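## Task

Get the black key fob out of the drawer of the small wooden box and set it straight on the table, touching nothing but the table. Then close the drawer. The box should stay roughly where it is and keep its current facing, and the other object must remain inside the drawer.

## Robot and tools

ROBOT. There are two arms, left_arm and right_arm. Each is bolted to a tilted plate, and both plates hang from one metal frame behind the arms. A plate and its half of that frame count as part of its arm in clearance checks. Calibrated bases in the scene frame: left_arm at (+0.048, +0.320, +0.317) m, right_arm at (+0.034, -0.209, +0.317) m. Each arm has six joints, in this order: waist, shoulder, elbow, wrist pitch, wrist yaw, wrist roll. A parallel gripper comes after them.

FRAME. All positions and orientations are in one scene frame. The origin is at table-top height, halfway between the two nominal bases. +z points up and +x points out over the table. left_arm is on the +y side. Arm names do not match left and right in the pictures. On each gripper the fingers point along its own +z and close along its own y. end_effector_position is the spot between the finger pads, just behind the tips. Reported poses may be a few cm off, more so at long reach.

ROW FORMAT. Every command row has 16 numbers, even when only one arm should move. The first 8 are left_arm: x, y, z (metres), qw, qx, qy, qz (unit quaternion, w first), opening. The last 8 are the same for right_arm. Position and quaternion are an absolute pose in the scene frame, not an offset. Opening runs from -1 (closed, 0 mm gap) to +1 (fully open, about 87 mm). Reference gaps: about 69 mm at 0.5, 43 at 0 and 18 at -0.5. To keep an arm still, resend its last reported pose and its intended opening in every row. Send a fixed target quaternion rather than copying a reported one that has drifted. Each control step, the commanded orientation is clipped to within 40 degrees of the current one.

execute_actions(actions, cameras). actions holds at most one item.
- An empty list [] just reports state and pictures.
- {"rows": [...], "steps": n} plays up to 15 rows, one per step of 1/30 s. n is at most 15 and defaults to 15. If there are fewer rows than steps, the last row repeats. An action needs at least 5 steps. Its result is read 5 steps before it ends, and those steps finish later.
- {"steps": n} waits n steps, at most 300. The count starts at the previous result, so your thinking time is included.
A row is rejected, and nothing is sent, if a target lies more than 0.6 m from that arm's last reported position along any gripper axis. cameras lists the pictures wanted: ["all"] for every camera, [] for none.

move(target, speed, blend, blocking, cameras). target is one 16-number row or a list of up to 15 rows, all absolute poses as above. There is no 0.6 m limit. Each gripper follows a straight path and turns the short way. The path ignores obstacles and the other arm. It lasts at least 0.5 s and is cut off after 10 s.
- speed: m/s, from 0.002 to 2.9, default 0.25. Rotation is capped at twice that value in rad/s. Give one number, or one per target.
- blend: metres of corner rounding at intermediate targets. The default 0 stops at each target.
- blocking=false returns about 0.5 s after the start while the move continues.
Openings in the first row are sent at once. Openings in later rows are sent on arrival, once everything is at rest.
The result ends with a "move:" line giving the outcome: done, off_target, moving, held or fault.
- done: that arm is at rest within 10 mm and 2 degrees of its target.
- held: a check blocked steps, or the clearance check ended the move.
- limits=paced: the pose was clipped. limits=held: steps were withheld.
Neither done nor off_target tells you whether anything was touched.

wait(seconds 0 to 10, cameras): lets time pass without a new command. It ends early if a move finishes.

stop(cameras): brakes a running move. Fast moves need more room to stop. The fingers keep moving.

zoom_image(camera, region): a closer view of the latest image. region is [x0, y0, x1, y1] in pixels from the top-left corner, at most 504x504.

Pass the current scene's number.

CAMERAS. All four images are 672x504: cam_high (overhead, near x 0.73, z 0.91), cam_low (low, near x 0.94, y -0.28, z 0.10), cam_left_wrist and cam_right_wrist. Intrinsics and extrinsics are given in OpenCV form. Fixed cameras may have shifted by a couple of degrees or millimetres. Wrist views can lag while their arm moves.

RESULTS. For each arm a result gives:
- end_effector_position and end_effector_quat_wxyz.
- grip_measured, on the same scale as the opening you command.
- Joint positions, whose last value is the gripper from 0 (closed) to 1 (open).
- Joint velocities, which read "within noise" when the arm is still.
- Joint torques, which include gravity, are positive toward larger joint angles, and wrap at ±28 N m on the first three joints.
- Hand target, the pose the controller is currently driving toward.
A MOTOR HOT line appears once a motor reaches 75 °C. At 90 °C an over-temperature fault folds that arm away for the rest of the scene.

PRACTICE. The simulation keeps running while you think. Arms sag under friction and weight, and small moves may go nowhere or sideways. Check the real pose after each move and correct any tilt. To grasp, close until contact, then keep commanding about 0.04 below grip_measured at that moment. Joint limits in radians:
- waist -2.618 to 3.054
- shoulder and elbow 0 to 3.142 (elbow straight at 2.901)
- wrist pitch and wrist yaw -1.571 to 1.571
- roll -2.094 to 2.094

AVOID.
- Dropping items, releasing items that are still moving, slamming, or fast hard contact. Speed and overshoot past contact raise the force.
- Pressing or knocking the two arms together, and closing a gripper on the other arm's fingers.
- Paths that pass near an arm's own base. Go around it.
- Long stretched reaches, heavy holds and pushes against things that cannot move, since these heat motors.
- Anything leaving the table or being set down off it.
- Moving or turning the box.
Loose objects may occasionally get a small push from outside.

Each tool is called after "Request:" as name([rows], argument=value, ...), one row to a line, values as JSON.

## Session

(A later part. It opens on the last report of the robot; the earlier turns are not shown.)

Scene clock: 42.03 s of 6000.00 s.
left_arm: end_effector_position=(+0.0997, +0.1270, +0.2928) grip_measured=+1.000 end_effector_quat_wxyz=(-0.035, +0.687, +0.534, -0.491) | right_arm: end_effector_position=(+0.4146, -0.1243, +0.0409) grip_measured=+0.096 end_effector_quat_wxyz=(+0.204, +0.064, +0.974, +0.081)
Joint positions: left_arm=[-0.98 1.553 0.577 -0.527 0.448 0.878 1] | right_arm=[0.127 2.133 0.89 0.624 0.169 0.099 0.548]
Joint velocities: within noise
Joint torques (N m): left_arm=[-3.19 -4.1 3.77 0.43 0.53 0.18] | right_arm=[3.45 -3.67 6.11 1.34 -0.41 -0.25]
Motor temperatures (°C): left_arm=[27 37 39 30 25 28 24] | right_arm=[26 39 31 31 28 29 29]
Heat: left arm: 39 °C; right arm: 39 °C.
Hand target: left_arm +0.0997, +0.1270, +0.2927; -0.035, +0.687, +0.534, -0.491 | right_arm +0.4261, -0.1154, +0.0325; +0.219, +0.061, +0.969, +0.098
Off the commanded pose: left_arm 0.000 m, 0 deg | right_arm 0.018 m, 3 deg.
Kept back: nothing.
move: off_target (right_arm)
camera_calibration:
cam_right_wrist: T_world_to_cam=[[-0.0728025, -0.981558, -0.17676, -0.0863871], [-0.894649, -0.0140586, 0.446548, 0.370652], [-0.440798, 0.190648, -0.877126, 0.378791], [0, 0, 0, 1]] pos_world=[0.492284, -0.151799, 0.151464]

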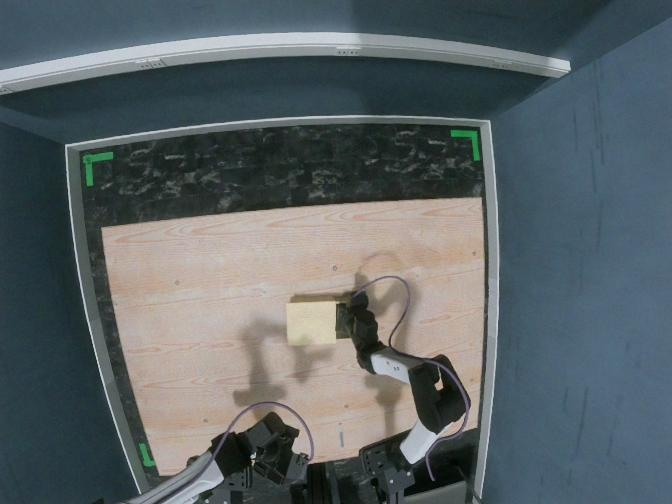

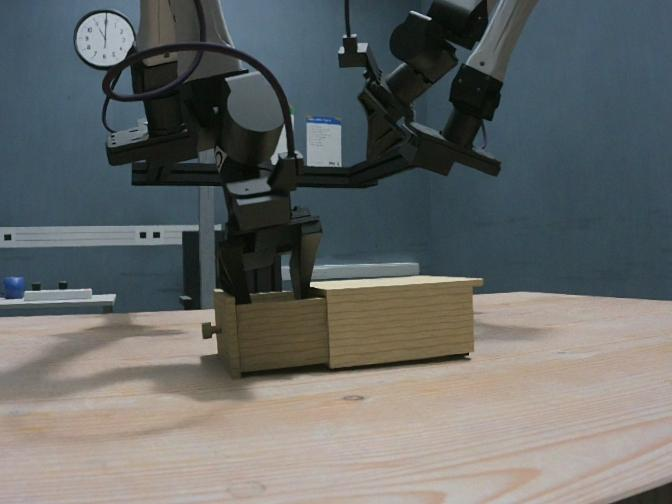

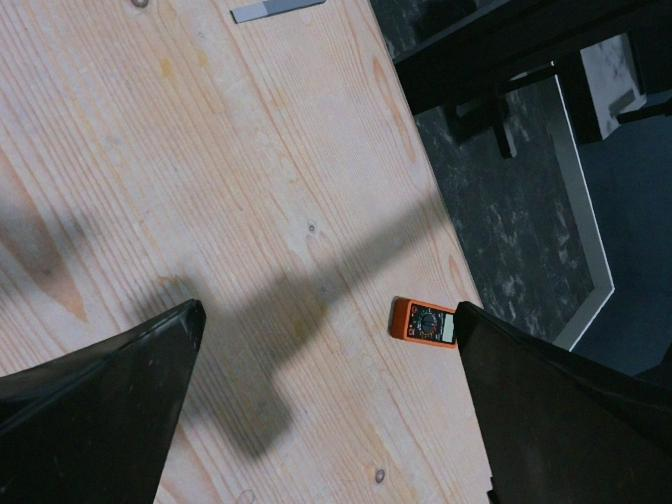

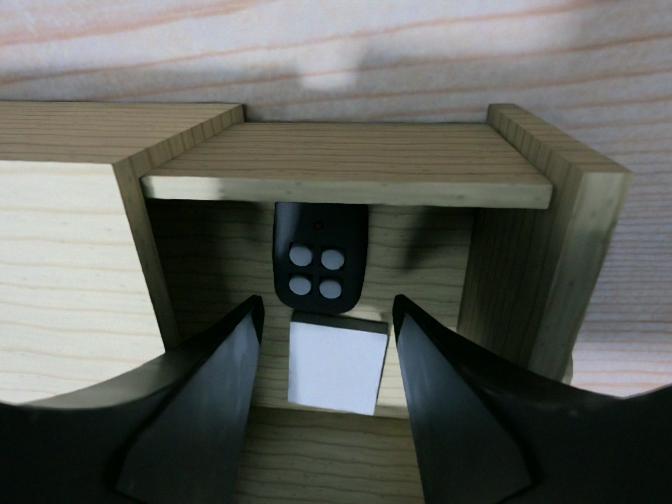

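Request:
move(target=[0.0997, 0.1270, 0.2928, -0.035, 0.687, 0.534, -0.491, 1.0, 0.437, -0.107, 0.013, 0.2296, 0.0817, 0.9619, 0.1237, 0.0], speed=0.12)

Request:
zoom_image(camera="cam_right_wrist", region=[130, 100, 530, 450])

Scene clock: 43.63 s of 6000.00 s.
left_arm: end_effector_position=(+0.0997, +0.1270, +0.2928) grip_measured=+1.000 end_effector_quat_wxyz=(-0.035, +0.687, +0.534, -0.491) | right_arm: end_effector_position=(+0.4213, -0.1225, +0.0287) grip_measured=-0.060 end_effector_quat_wxyz=(+0.206, +0.068, +0.972, +0.091)
Joint positions: left_arm=[-0.98 1.553 0.577 -0.527 0.448 0.878 1] | right_arm=[0.111 2.184 0.937 0.635 0.139 0.1 0.47]
Joint velocities: within noise
Joint torques (N m): left_arm=[-3.23 -4.1 3.75 0.42 0.53 0.18] | right_arm=[3.21 -1.96 6.91 1.67 -0.69 0.14]
Motor temperatures (°C): left_arm=[27 37 39 30 25 28 24] | right_arm=[26 38 31 31 28 29 29]
Heat: left arm: 39 °C; right arm: 38 °C.
Hand target: left_arm +0.0997, +0.1270, +0.2927; -0.035, +0.687, +0.534, -0.491 | right_arm +0.4349, -0.1082, +0.0162; +0.227, +0.081, +0.963, +0.122
Off the commanded pose: left_arm 0.000 m, 0 deg | right_arm 0.027 m, 5 deg.
Kept back: nothing.
move: off_target (right_arm)
camera_calibration:
cam_right_wrist: T_world_to_cam=[[-0.0756132, -0.977361, -0.197606, -0.0840376], [-0.896901, -0.0199324, 0.441782, 0.382394], [-0.435719, 0.210638, -0.875089, 0.370861], [0, 0, 0, 1]] pos_world=[0.498206, -0.15263, 0.138996]

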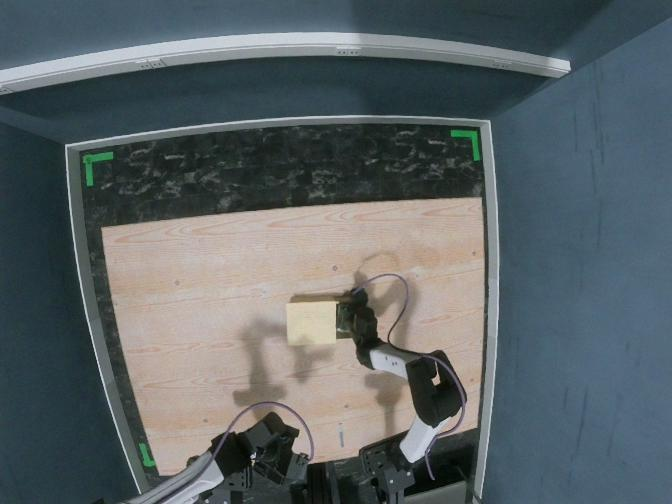

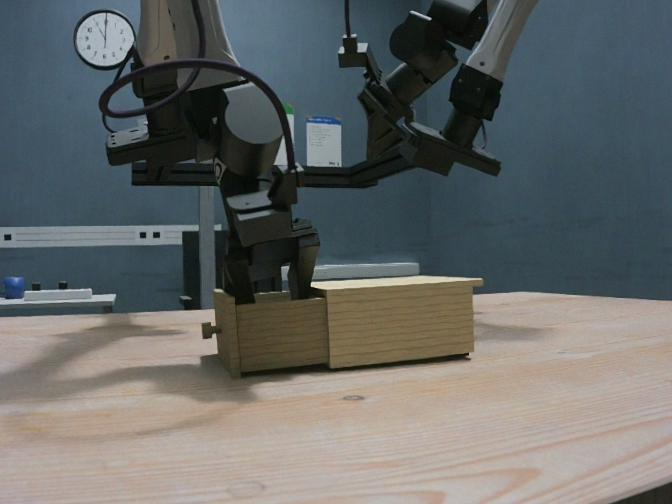

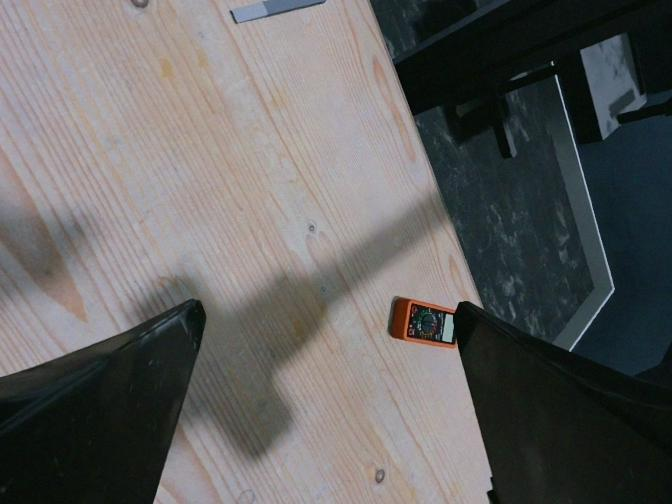

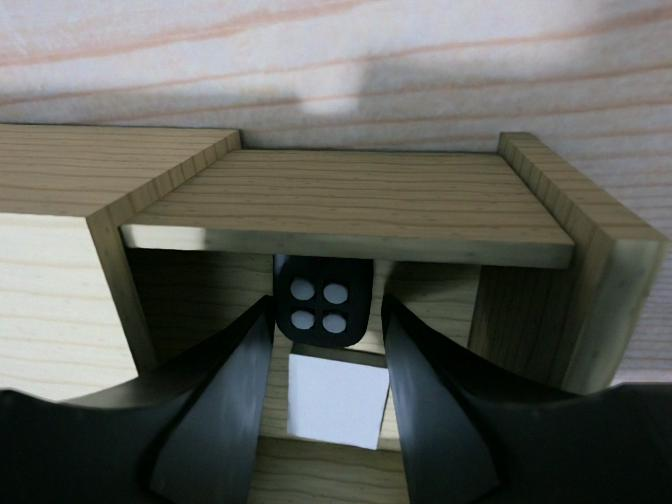

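Scaled by 1.260 from the camera's 672x504 image, which has a finer 960x720 frame.

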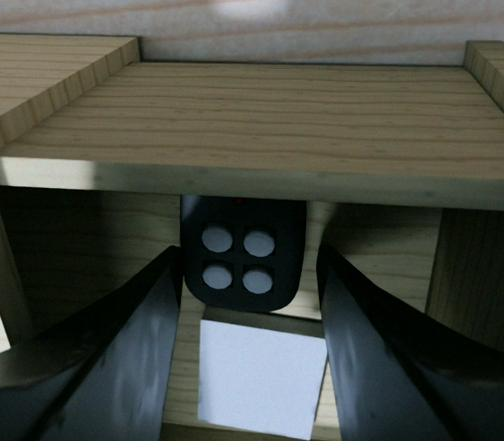

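Request:
move(target=[0.0997, 0.1270, 0.2928, -0.035, 0.687, 0.534, -0.491, 1.0, 0.440, -0.097, 0.005, 0.2296, 0.0817, 0.9619, 0.1237, 0.1], speed=0.1)

Request:
zoom_image(camera="cam_right_wrist", region=[130, 150, 530, 450])

Scene clock: 45.27 s of 6000.00 s.
left_arm: end_effector_position=(+0.0997, +0.1270, +0.2928) grip_measured=+1.000 end_effector_quat_wxyz=(-0.035, +0.687, +0.534, -0.491) | right_arm: end_effector_position=(+0.4199, -0.1220, +0.0267) grip_measured=-0.062 end_effector_quat_wxyz=(+0.203, +0.068, +0.973, +0.090)
Joint positions: left_arm=[-0.98 1.553 0.577 -0.527 0.448 0.878 1] | right_arm=[0.111 2.191 0.941 0.633 0.14 0.101 0.469]
Joint velocities: within noise
Joint torques (N m): left_arm=[-3.26 -4.05 3.79 0.44 0.53 0.18] | right_arm=[5 0.17 9.39 1.71 -0.55 0.29]
Motor temperatures (°C): left_arm=[27 37 39 30 25 28 24] | right_arm=[26 38 32 32 28 29 29]
Heat: left arm: 39 °C; right arm: 38 °C.
Hand target: left_arm +0.0997, +0.1270, +0.2927; -0.035, +0.687, +0.534, -0.491 | right_arm +0.4360, -0.0987, +0.0106; +0.227, +0.081, +0.963, +0.123
Off the commanded pose: left_arm 0.000 m, 0 deg | right_arm 0.039 m, 5 deg.
Kept back: nothing.
move: off_target (right_arm)
camera_calibration:
cam_right_wrist: T_world_to_cam=[[-0.0759818, -0.977592, -0.196316, -0.0838918], [-0.894569, -0.0201304, 0.446476, 0.380944], [-0.440423, 0.209542, -0.872994, 0.37029], [0, 0, 0, 1]] pos_world=[0.497491, -0.151935, 0.13671]

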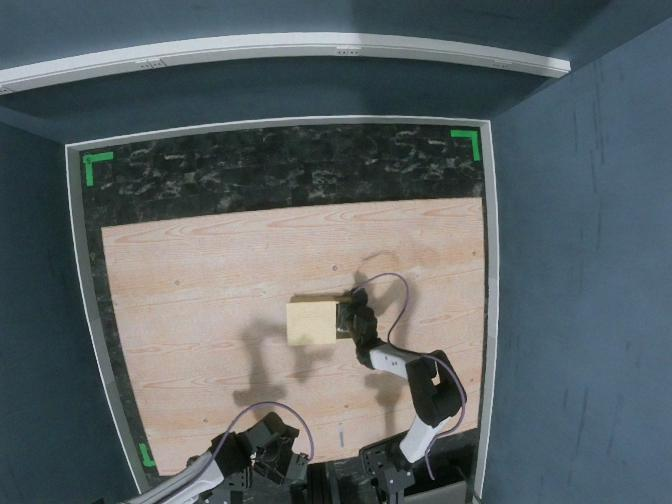

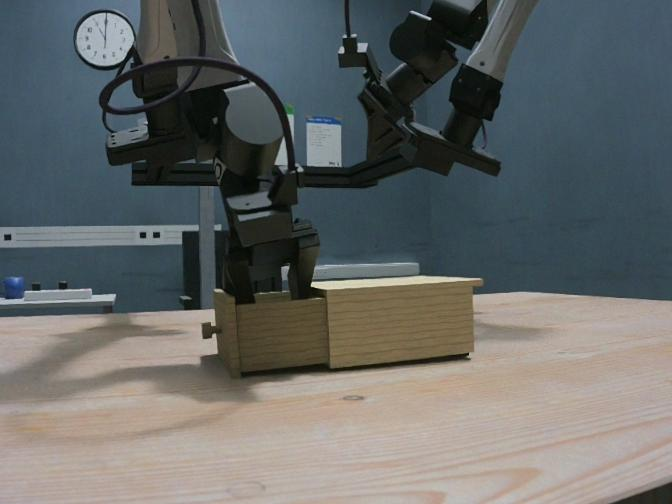

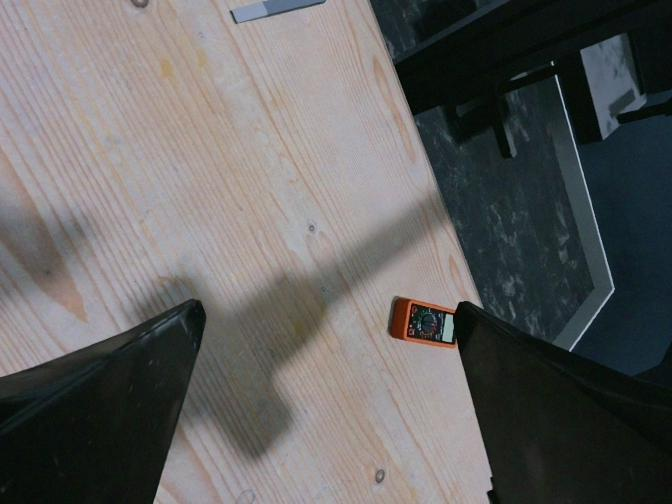

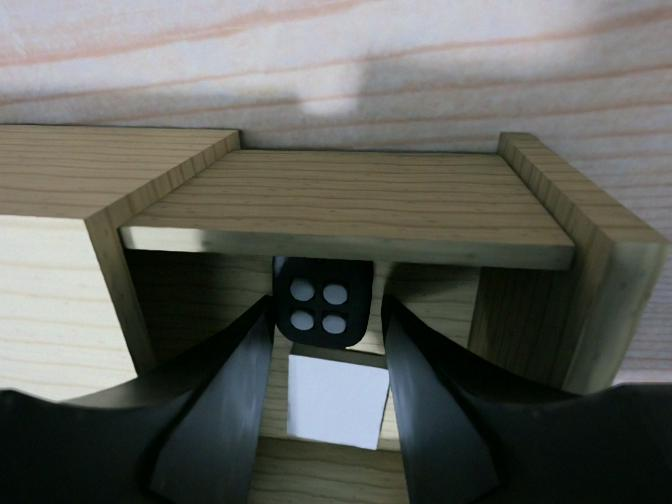

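Scaled by 1.260 from the camera's 672x504 image, which has a finer 960x720 frame.

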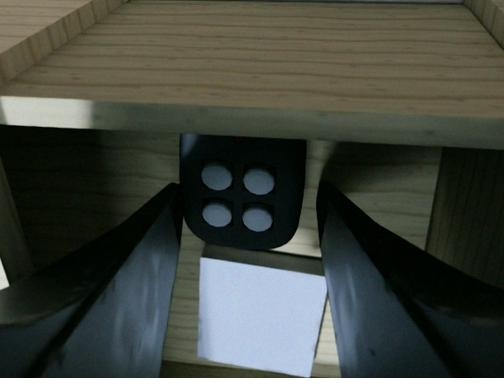

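Request:
move(target=[0.0997, 0.1270, 0.2928, -0.035, 0.687, 0.534, -0.491, 1.0, 0.420, -0.104, 0.050, 0.1424, 0.0808, 0.9756, 0.1466, 0.0], speed=0.15)

Request:
zoom_image(camera="cam_right_wrist", region=[130, 50, 530, 400])

Scene clock: 55.63 s of 6000.00 s.
left_arm: end_effector_position=(+0.0997, +0.1270, +0.2928) grip_measured=+1.000 end_effector_quat_wxyz=(-0.035, +0.687, +0.534, -0.491) | right_arm: end_effector_position=(+0.4076, -0.1155, +0.0355) grip_measured=-0.001 end_effector_quat_wxyz=(+0.134, +0.074, +0.982, +0.112)
Joint positions: left_arm=[-0.98 1.553 0.577 -0.527 0.448 0.878 1] | right_arm=[0.11 2.142 0.999 0.391 0.092 0.147 0.5]
Joint velocities: within noise
Joint torques (N m): left_arm=[-3.21 -4.1 3.78 0.42 0.53 0.18] | right_arm=[4.26 -10.89 2.76 0.55 -0.72 0.09]
Motor temperatures (°C): left_arm=[27 37 39 30 25 27 23] | right_arm=[26 37 32 33 28 29 29]
Heat: left arm: 39 °C; right arm: 37 °C.
Hand target: left_arm +0.0997, +0.1270, +0.2927; -0.035, +0.687, +0.534, -0.491 | right_arm +0.4198, -0.1041, +0.0500; +0.143, +0.080, +0.976, +0.146
Off the commanded pose: left_arm 0.000 m, 0 deg | right_arm 0.022 m, 4 deg.
Kept back: nothing.
move: off_target (right_arm)
camera_calibration:
cam_right_wrist: T_world_to_cam=[[-0.0944578, -0.967193, -0.235831, -0.0665629], [-0.825525, -0.0563006, 0.56155, 0.329802], [-0.556404, 0.247727, -0.793124, 0.419955], [0, 0, 0, 1]] pos_world=[0.499637, -0.149845, 0.132179]

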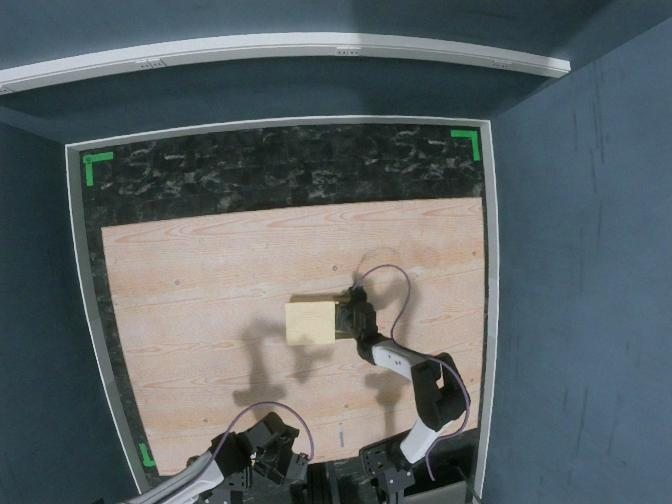

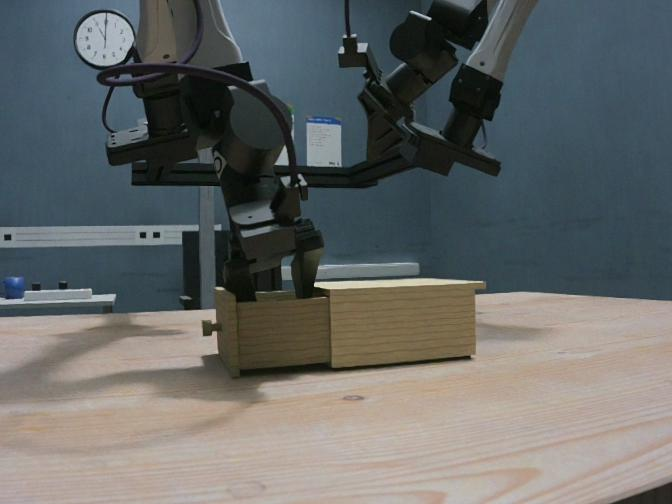

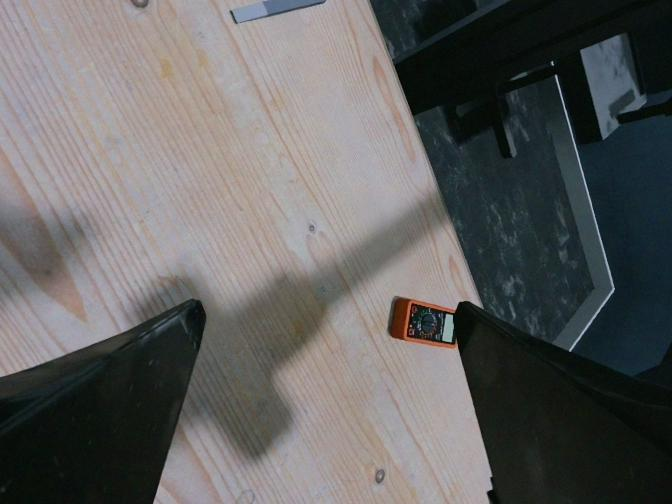

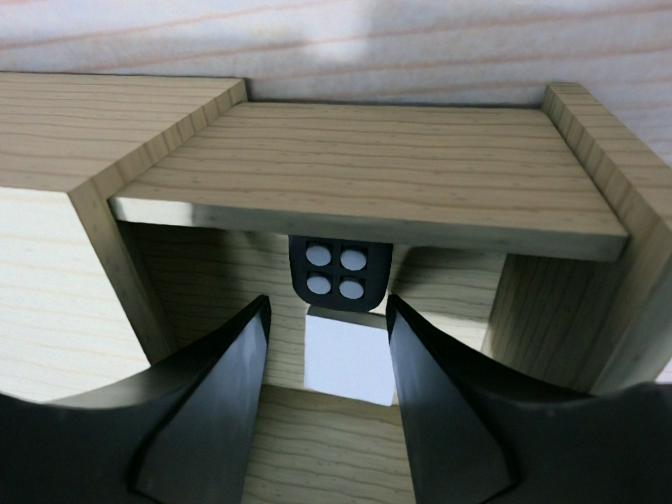

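Scaled by 1.260 from the camera's 672x504 image, which has a finer 960x720 frame.

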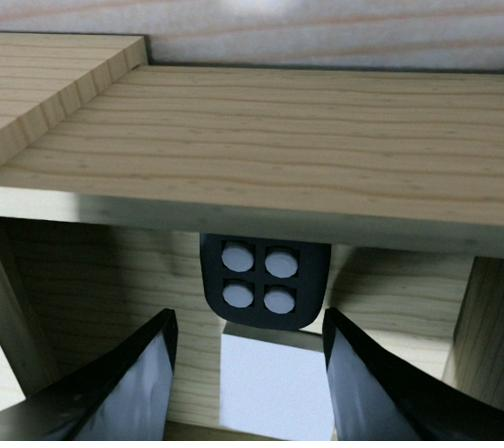

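Request:
move(target=[0.0997, 0.1270, 0.2928, -0.035, 0.687, 0.534, -0.491, 1.0, 0.431, -0.117, 0.009, 0.1440, 0.0796, 0.9781, 0.1288, -0.01], speed=0.12)

Request:
zoom_image(camera="cam_right_wrist", region=[180, 150, 480, 400])

Scene clock: 57.67 s of 6000.00 s.
left_arm: end_effector_position=(+0.0997, +0.1270, +0.2928) grip_measured=+1.000 end_effector_quat_wxyz=(-0.035, +0.687, +0.534, -0.491) | right_arm: end_effector_position=(+0.4224, -0.1182, +0.0296) grip_measured=-0.011 end_effector_quat_wxyz=(+0.124, +0.073, +0.982, +0.124)
Joint positions: left_arm=[-0.98 1.553 0.577 -0.527 0.448 0.878 1] | right_arm=[0.084 2.171 1.09 0.311 0.049 0.136 0.495]
Joint velocities: within noise
Joint torques (N m): left_arm=[-3.22 -4.1 3.78 0.42 0.54 0.19] | right_arm=[2.19 -2.86 5.41 1.5 -0.33 -0.2]
Motor temperatures (°C): left_arm=[27 37 39 30 25 27 23] | right_arm=[26 37 32 32 28 29 29]
Heat: left arm: 39 °C; right arm: 37 °C.
Hand target: left_arm +0.0997, +0.1270, +0.2927; -0.035, +0.687, +0.534, -0.491 | right_arm +0.4294, -0.1178, +0.0111; +0.143, +0.079, +0.978, +0.128
Off the commanded pose: left_arm 0.000 m, 0 deg | right_arm 0.022 m, 2 deg.
Kept back: nothing.
move: off_target (right_arm)
camera_calibration:
cam_right_wrist: T_world_to_cam=[[-0.0923987, -0.961625, -0.258341, -0.0688046], [-0.815153, -0.0759465, 0.574245, 0.338033], [-0.571828, 0.263647, -0.776854, 0.432112], [0, 0, 0, 1]] pos_world=[0.516285, -0.154417, 0.123799]

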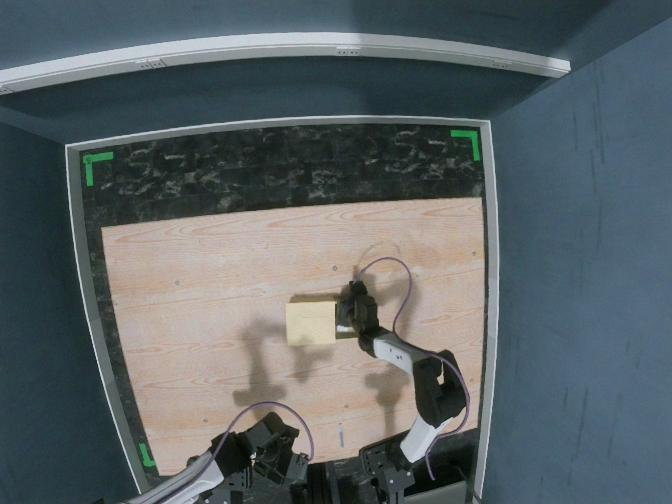

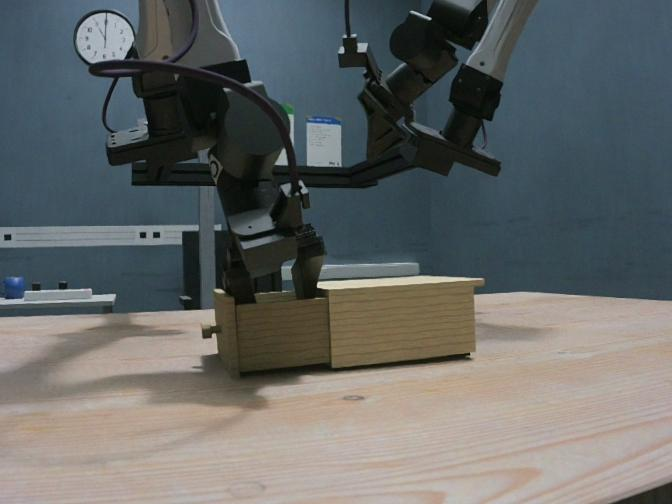

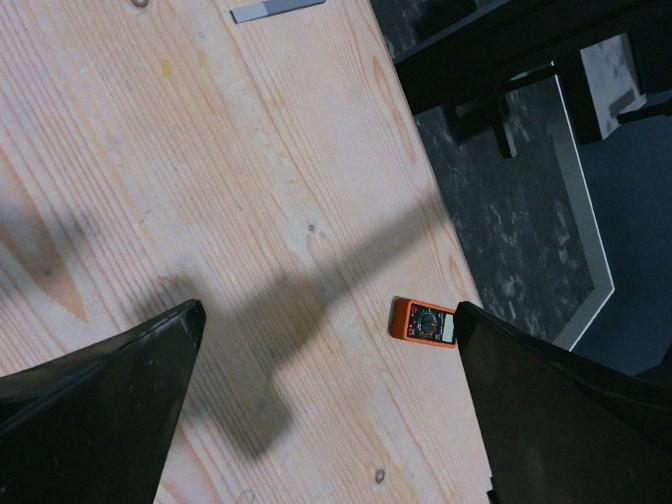

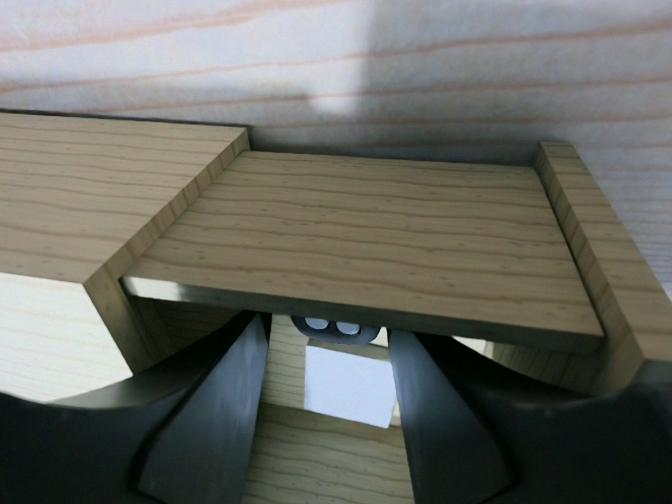

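Scaled by 1.680 from the camera's 672x504 image, which has a finer 960x720 frame.

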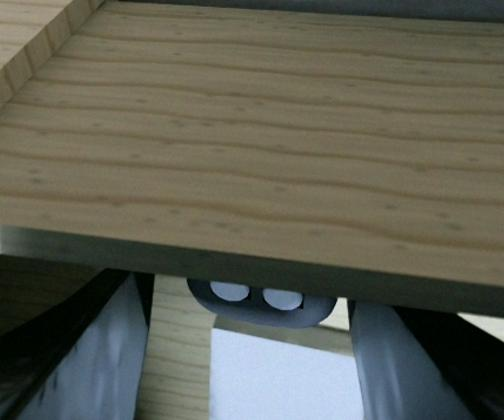

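Request:
move(target=[0.0997, 0.1270, 0.2928, -0.035, 0.687, 0.534, -0.491, 1.0, 0.430, -0.1225, 0.001, 0.1440, 0.0796, 0.9781, 0.1288, 0.0], speed=0.12)

Request:
zoom_image(camera="cam_right_wrist", region=[180, 150, 480, 400])

Scene clock: 58.87 s of 6000.00 s.
left_arm: end_effector_position=(+0.0997, +0.1270, +0.2928) grip_measured=+1.000 end_effector_quat_wxyz=(-0.035, +0.687, +0.534, -0.491) | right_arm: end_effector_position=(+0.4222, -0.1185, +0.0291) grip_measured=-0.002 end_effector_quat_wxyz=(+0.122, +0.073, +0.982, +0.127)
Joint positions: left_arm=[-0.98 1.553 0.577 -0.527 0.448 0.878 1] | right_arm=[0.08 2.173 1.094 0.305 0.039 0.134 0.499]
Joint velocities: within noise
Joint torques (N m): left_arm=[-3.18 -4.11 3.71 0.42 0.54 0.17] | right_arm=[0.77 -1.58 5.53 1.65 -0.33 -0.32]
Motor temperatures (°C): left_arm=[27 37 39 30 25 27 23] | right_arm=[26 37 32 33 28 29 29]
Heat: left arm: 39 °C; right arm: 37 °C.
Hand target: left_arm +0.0997, +0.1270, +0.2927; -0.035, +0.687, +0.534, -0.491 | right_arm +0.4276, -0.1237, +0.0044; +0.142, +0.079, +0.978, +0.128
Off the commanded pose: left_arm 0.000 m, 0 deg | right_arm 0.029 m, 3 deg.
Kept back: nothing.
move: off_target (right_arm)
camera_calibration:
cam_right_wrist: T_world_to_cam=[[-0.0915349, -0.960015, -0.264562, -0.0692501], [-0.812844, -0.0814418, 0.57676, 0.336468], [-0.575244, 0.267841, -0.772887, 0.433583], [0, 0, 0, 1]] pos_world=[0.516573, -0.15521, 0.122729]

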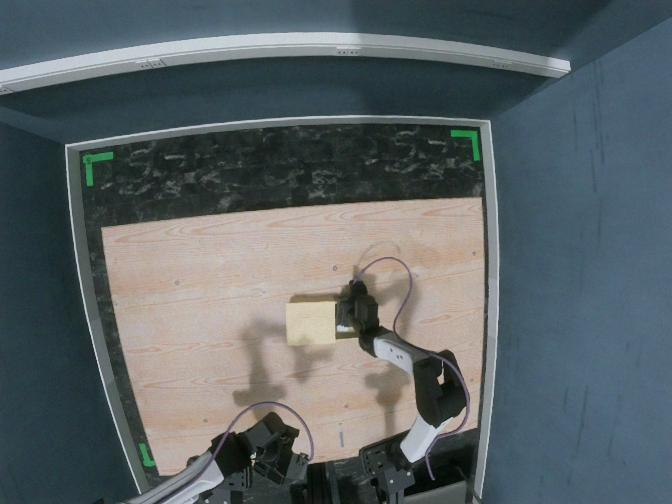

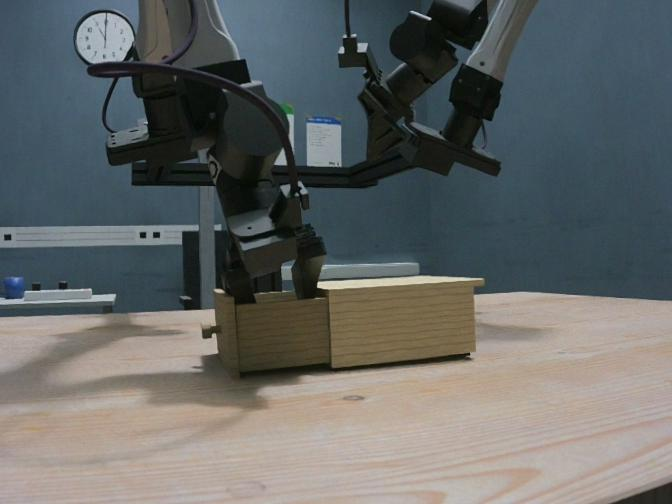

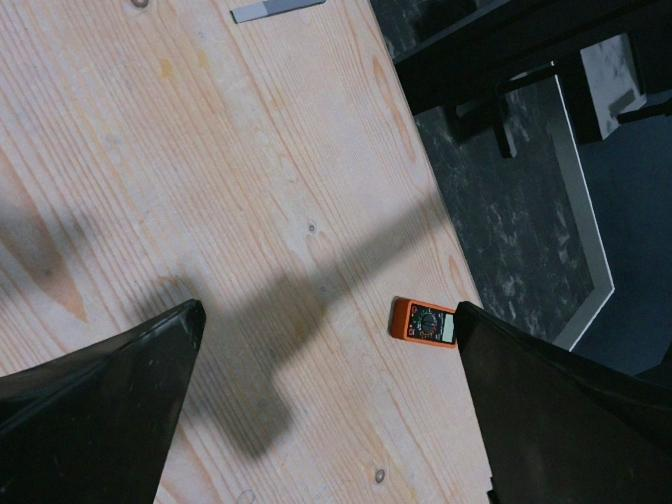

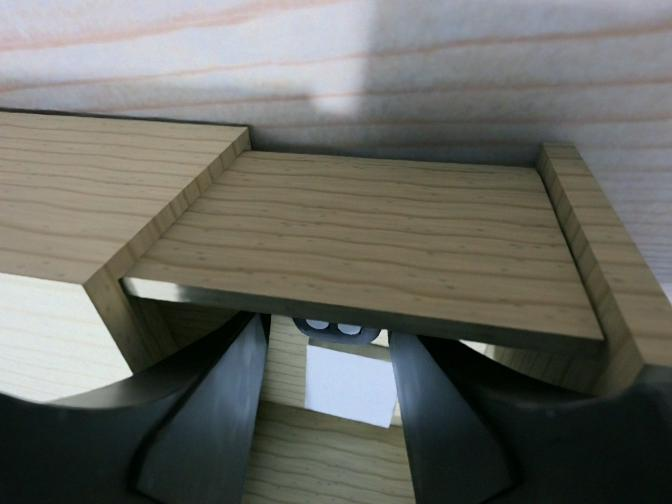

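Scaled by 1.680 from the camera's 672x504 image, which has a finer 960x720 frame.

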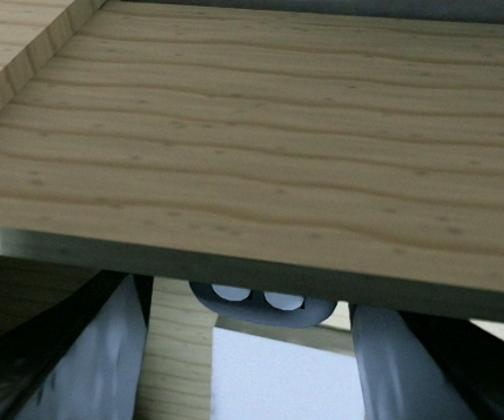

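Request:
move(target=[0.0997, 0.1270, 0.2928, -0.035, 0.687, 0.534, -0.491, 1.0, 0.428, -0.1195, 0.003, 0.1390, 0.0709, 0.9853, 0.0695, 0.0], speed=0.12)

Request:
zoom_image(camera="cam_right_wrist", region=[180, 150, 480, 400])

Scene clock: 60.60 s of 6000.00 s.
left_arm: end_effector_position=(+0.0997, +0.1270, +0.2928) grip_measured=+1.000 end_effector_quat_wxyz=(-0.035, +0.687, +0.534, -0.491) | right_arm: end_effector_position=(+0.4239, -0.1231, +0.0275) grip_measured=-0.003 end_effector_quat_wxyz=(+0.120, +0.065, +0.987, +0.086)
Joint positions: left_arm=[-0.98 1.553 0.577 -0.527 0.448 0.878 1] | right_arm=[0.106 2.18 1.119 0.274 0.138 0.128 0.499]
Joint velocities: within noise
Joint torques (N m): left_arm=[-3.18 -4.08 3.79 0.43 0.53 0.19] | right_arm=[4.46 -1.89 5.24 1.53 0.29 -0.1]
Motor temperatures (°C): left_arm=[27 37 39 30 25 27 23] | right_arm=[26 37 32 33 28 29 29]
Heat: left arm: 39 °C; right arm: 37 °C.
Hand target: left_arm +0.0997, +0.1270, +0.2927; -0.035, +0.687, +0.534, -0.491 | right_arm +0.4261, -0.1202, +0.0058; +0.137, +0.071, +0.986, +0.070
Off the commanded pose: left_arm 0.000 m, 0 deg | right_arm 0.025 m, 3 deg.
Kept back: nothing.
move: off_target (right_arm)
camera_calibration:
cam_right_wrist: T_world_to_cam=[[-0.0879327, -0.979386, -0.181855, -0.080076], [-0.806822, -0.0370447, 0.589631, 0.340966], [-0.584213, 0.198572, -0.786933, 0.43012], [0, 0, 0, 1]] pos_world=[0.51934, -0.151204, 0.122869]

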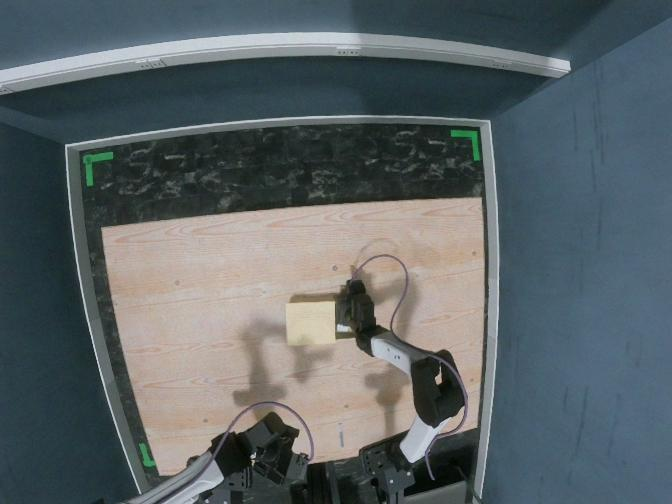

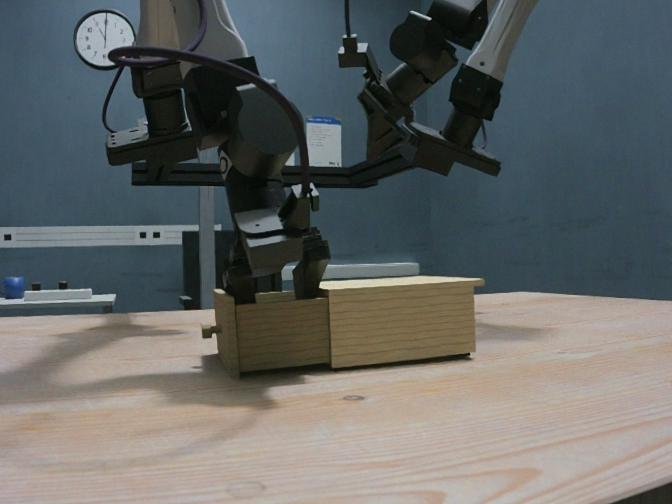

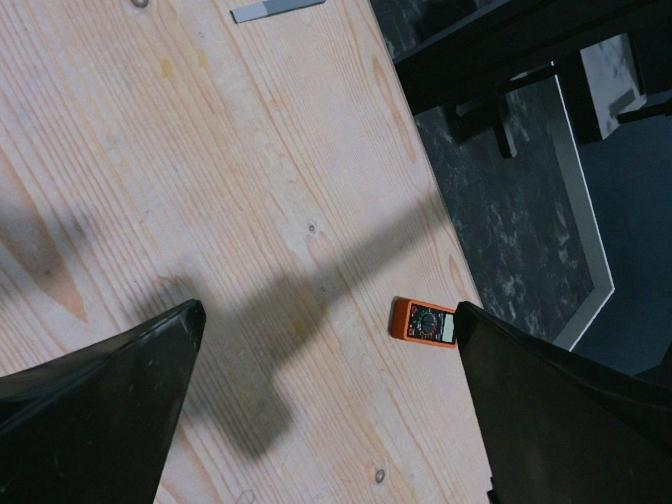

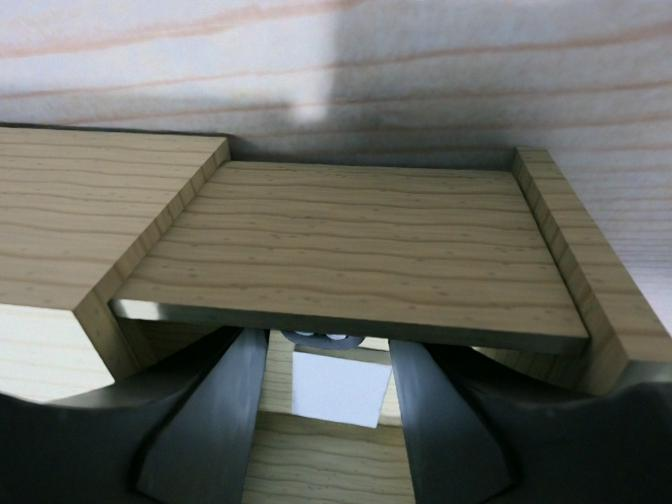

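Scaled by 1.680 from the camera's 672x504 image, which has a finer 960x720 frame.

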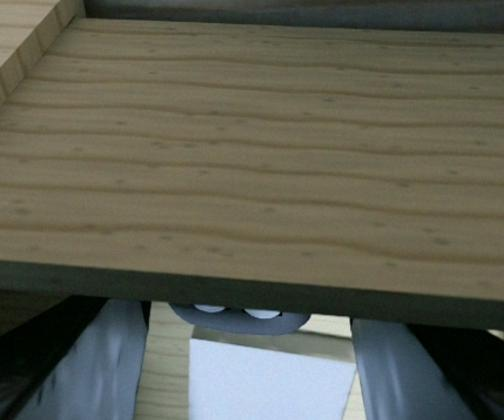

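Request:
move([
  [0.0997, 0.1270, 0.2928, -0.035, 0.687, 0.534, -0.491, 1.0, 0.428, -0.1175, 0.046, 0.1390, 0.0709, 0.9853, 0.0695, 0.0],
  [0.0997, 0.1270, 0.2928, -0.035, 0.687, 0.534, -0.491, 1.0, 0.428, -0.1170, 0.002, 0.1390, 0.0709, 0.9853, 0.0695, 0.0],
], speed=0.1)

Request:
zoom_image(camera="cam_right_wrist", region=[180, 150, 480, 400])

Scene clock: 62.83 s of 6000.00 s.
left_arm: end_effector_position=(+0.0997, +0.1270, +0.2928) grip_measured=+1.000 end_effector_quat_wxyz=(-0.035, +0.687, +0.534, -0.491) | right_arm: end_effector_position=(+0.4209, -0.1255, +0.0263) grip_measured=-0.003 end_effector_quat_wxyz=(+0.119, +0.058, +0.989, +0.060)
Joint positions: left_arm=[-0.98 1.553 0.577 -0.527 0.448 0.878 1] | right_arm=[0.124 2.185 1.119 0.27 0.2 0.121 0.499]
Joint velocities: within noise
Joint torques (N m): left_arm=[-3.19 -4.11 3.79 0.43 0.53 0.18] | right_arm=[3.43 -2.02 5.61 1.61 -0.23 0]
Motor temperatures (°C): left_arm=[27 37 39 30 25 27 23] | right_arm=[26 36 32 33 28 29 29]
Heat: left arm: 39 °C; right arm: 36 °C.
Hand target: left_arm +0.0997, +0.1270, +0.2927; -0.035, +0.687, +0.534, -0.491 | right_arm +0.4261, -0.1180, +0.0051; +0.137, +0.070, +0.986, +0.069
Off the commanded pose: left_arm 0.000 m, 0 deg | right_arm 0.027 m, 3 deg.
Kept back: nothing.
move: off_target (right_arm)
camera_calibration:
cam_right_wrist: T_world_to_cam=[[-0.0801431, -0.988384, -0.129128, -0.0886735], [-0.803412, -0.0126271, 0.59529, 0.340539], [-0.590006, 0.151451, -0.793067, 0.424612], [0, 0, 0, 1]] pos_world=[0.517009, -0.147651, 0.122576]

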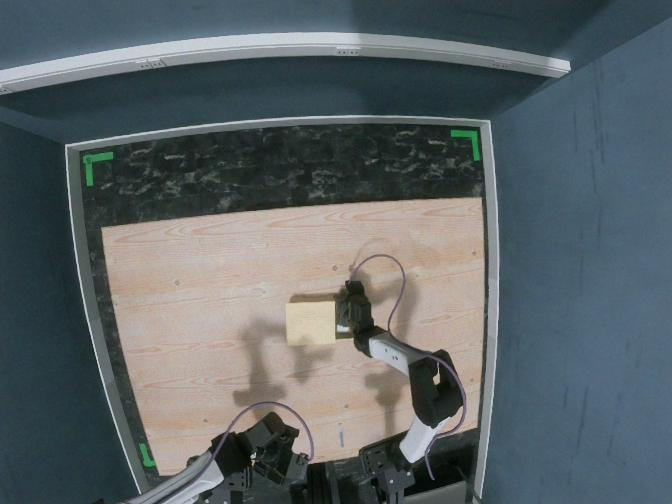

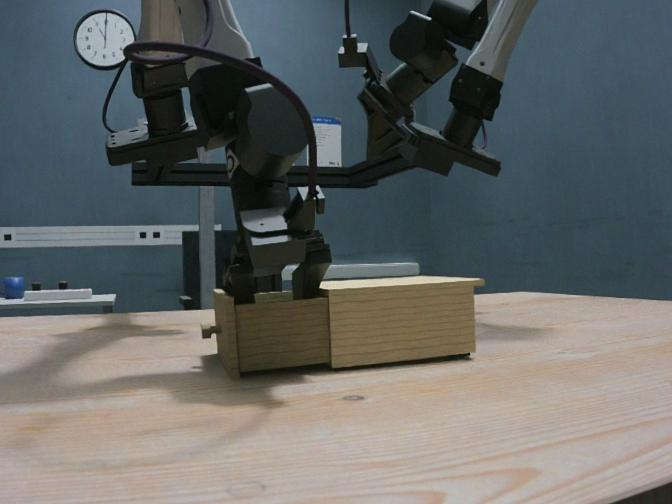

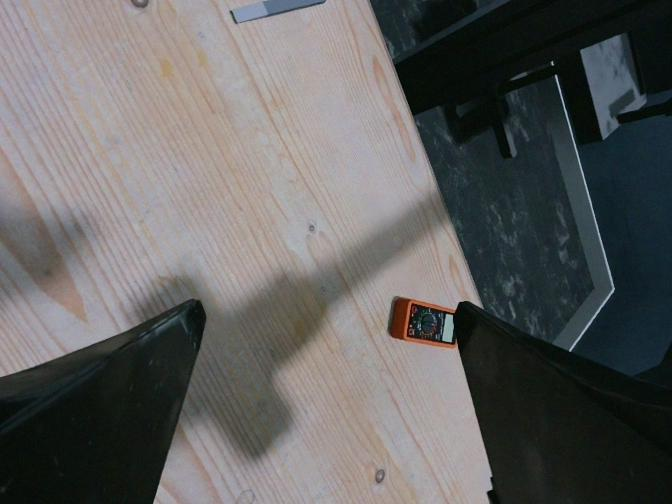

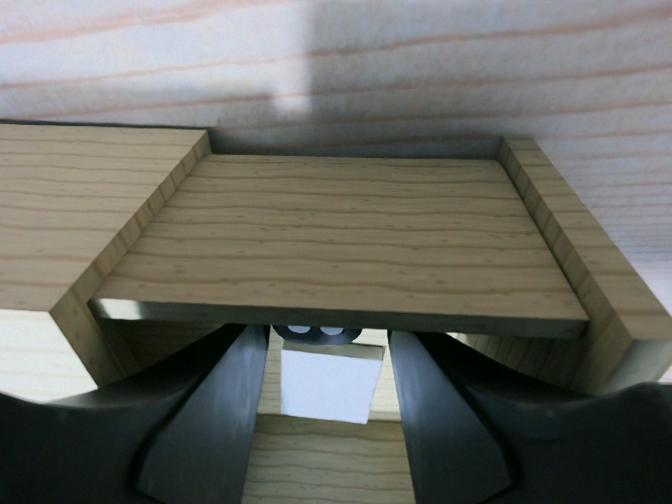

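Scaled by 1.680 from the camera's 672x504 image, which has a finer 960x720 frame.

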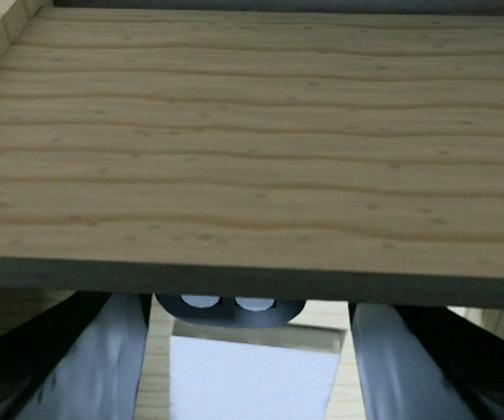

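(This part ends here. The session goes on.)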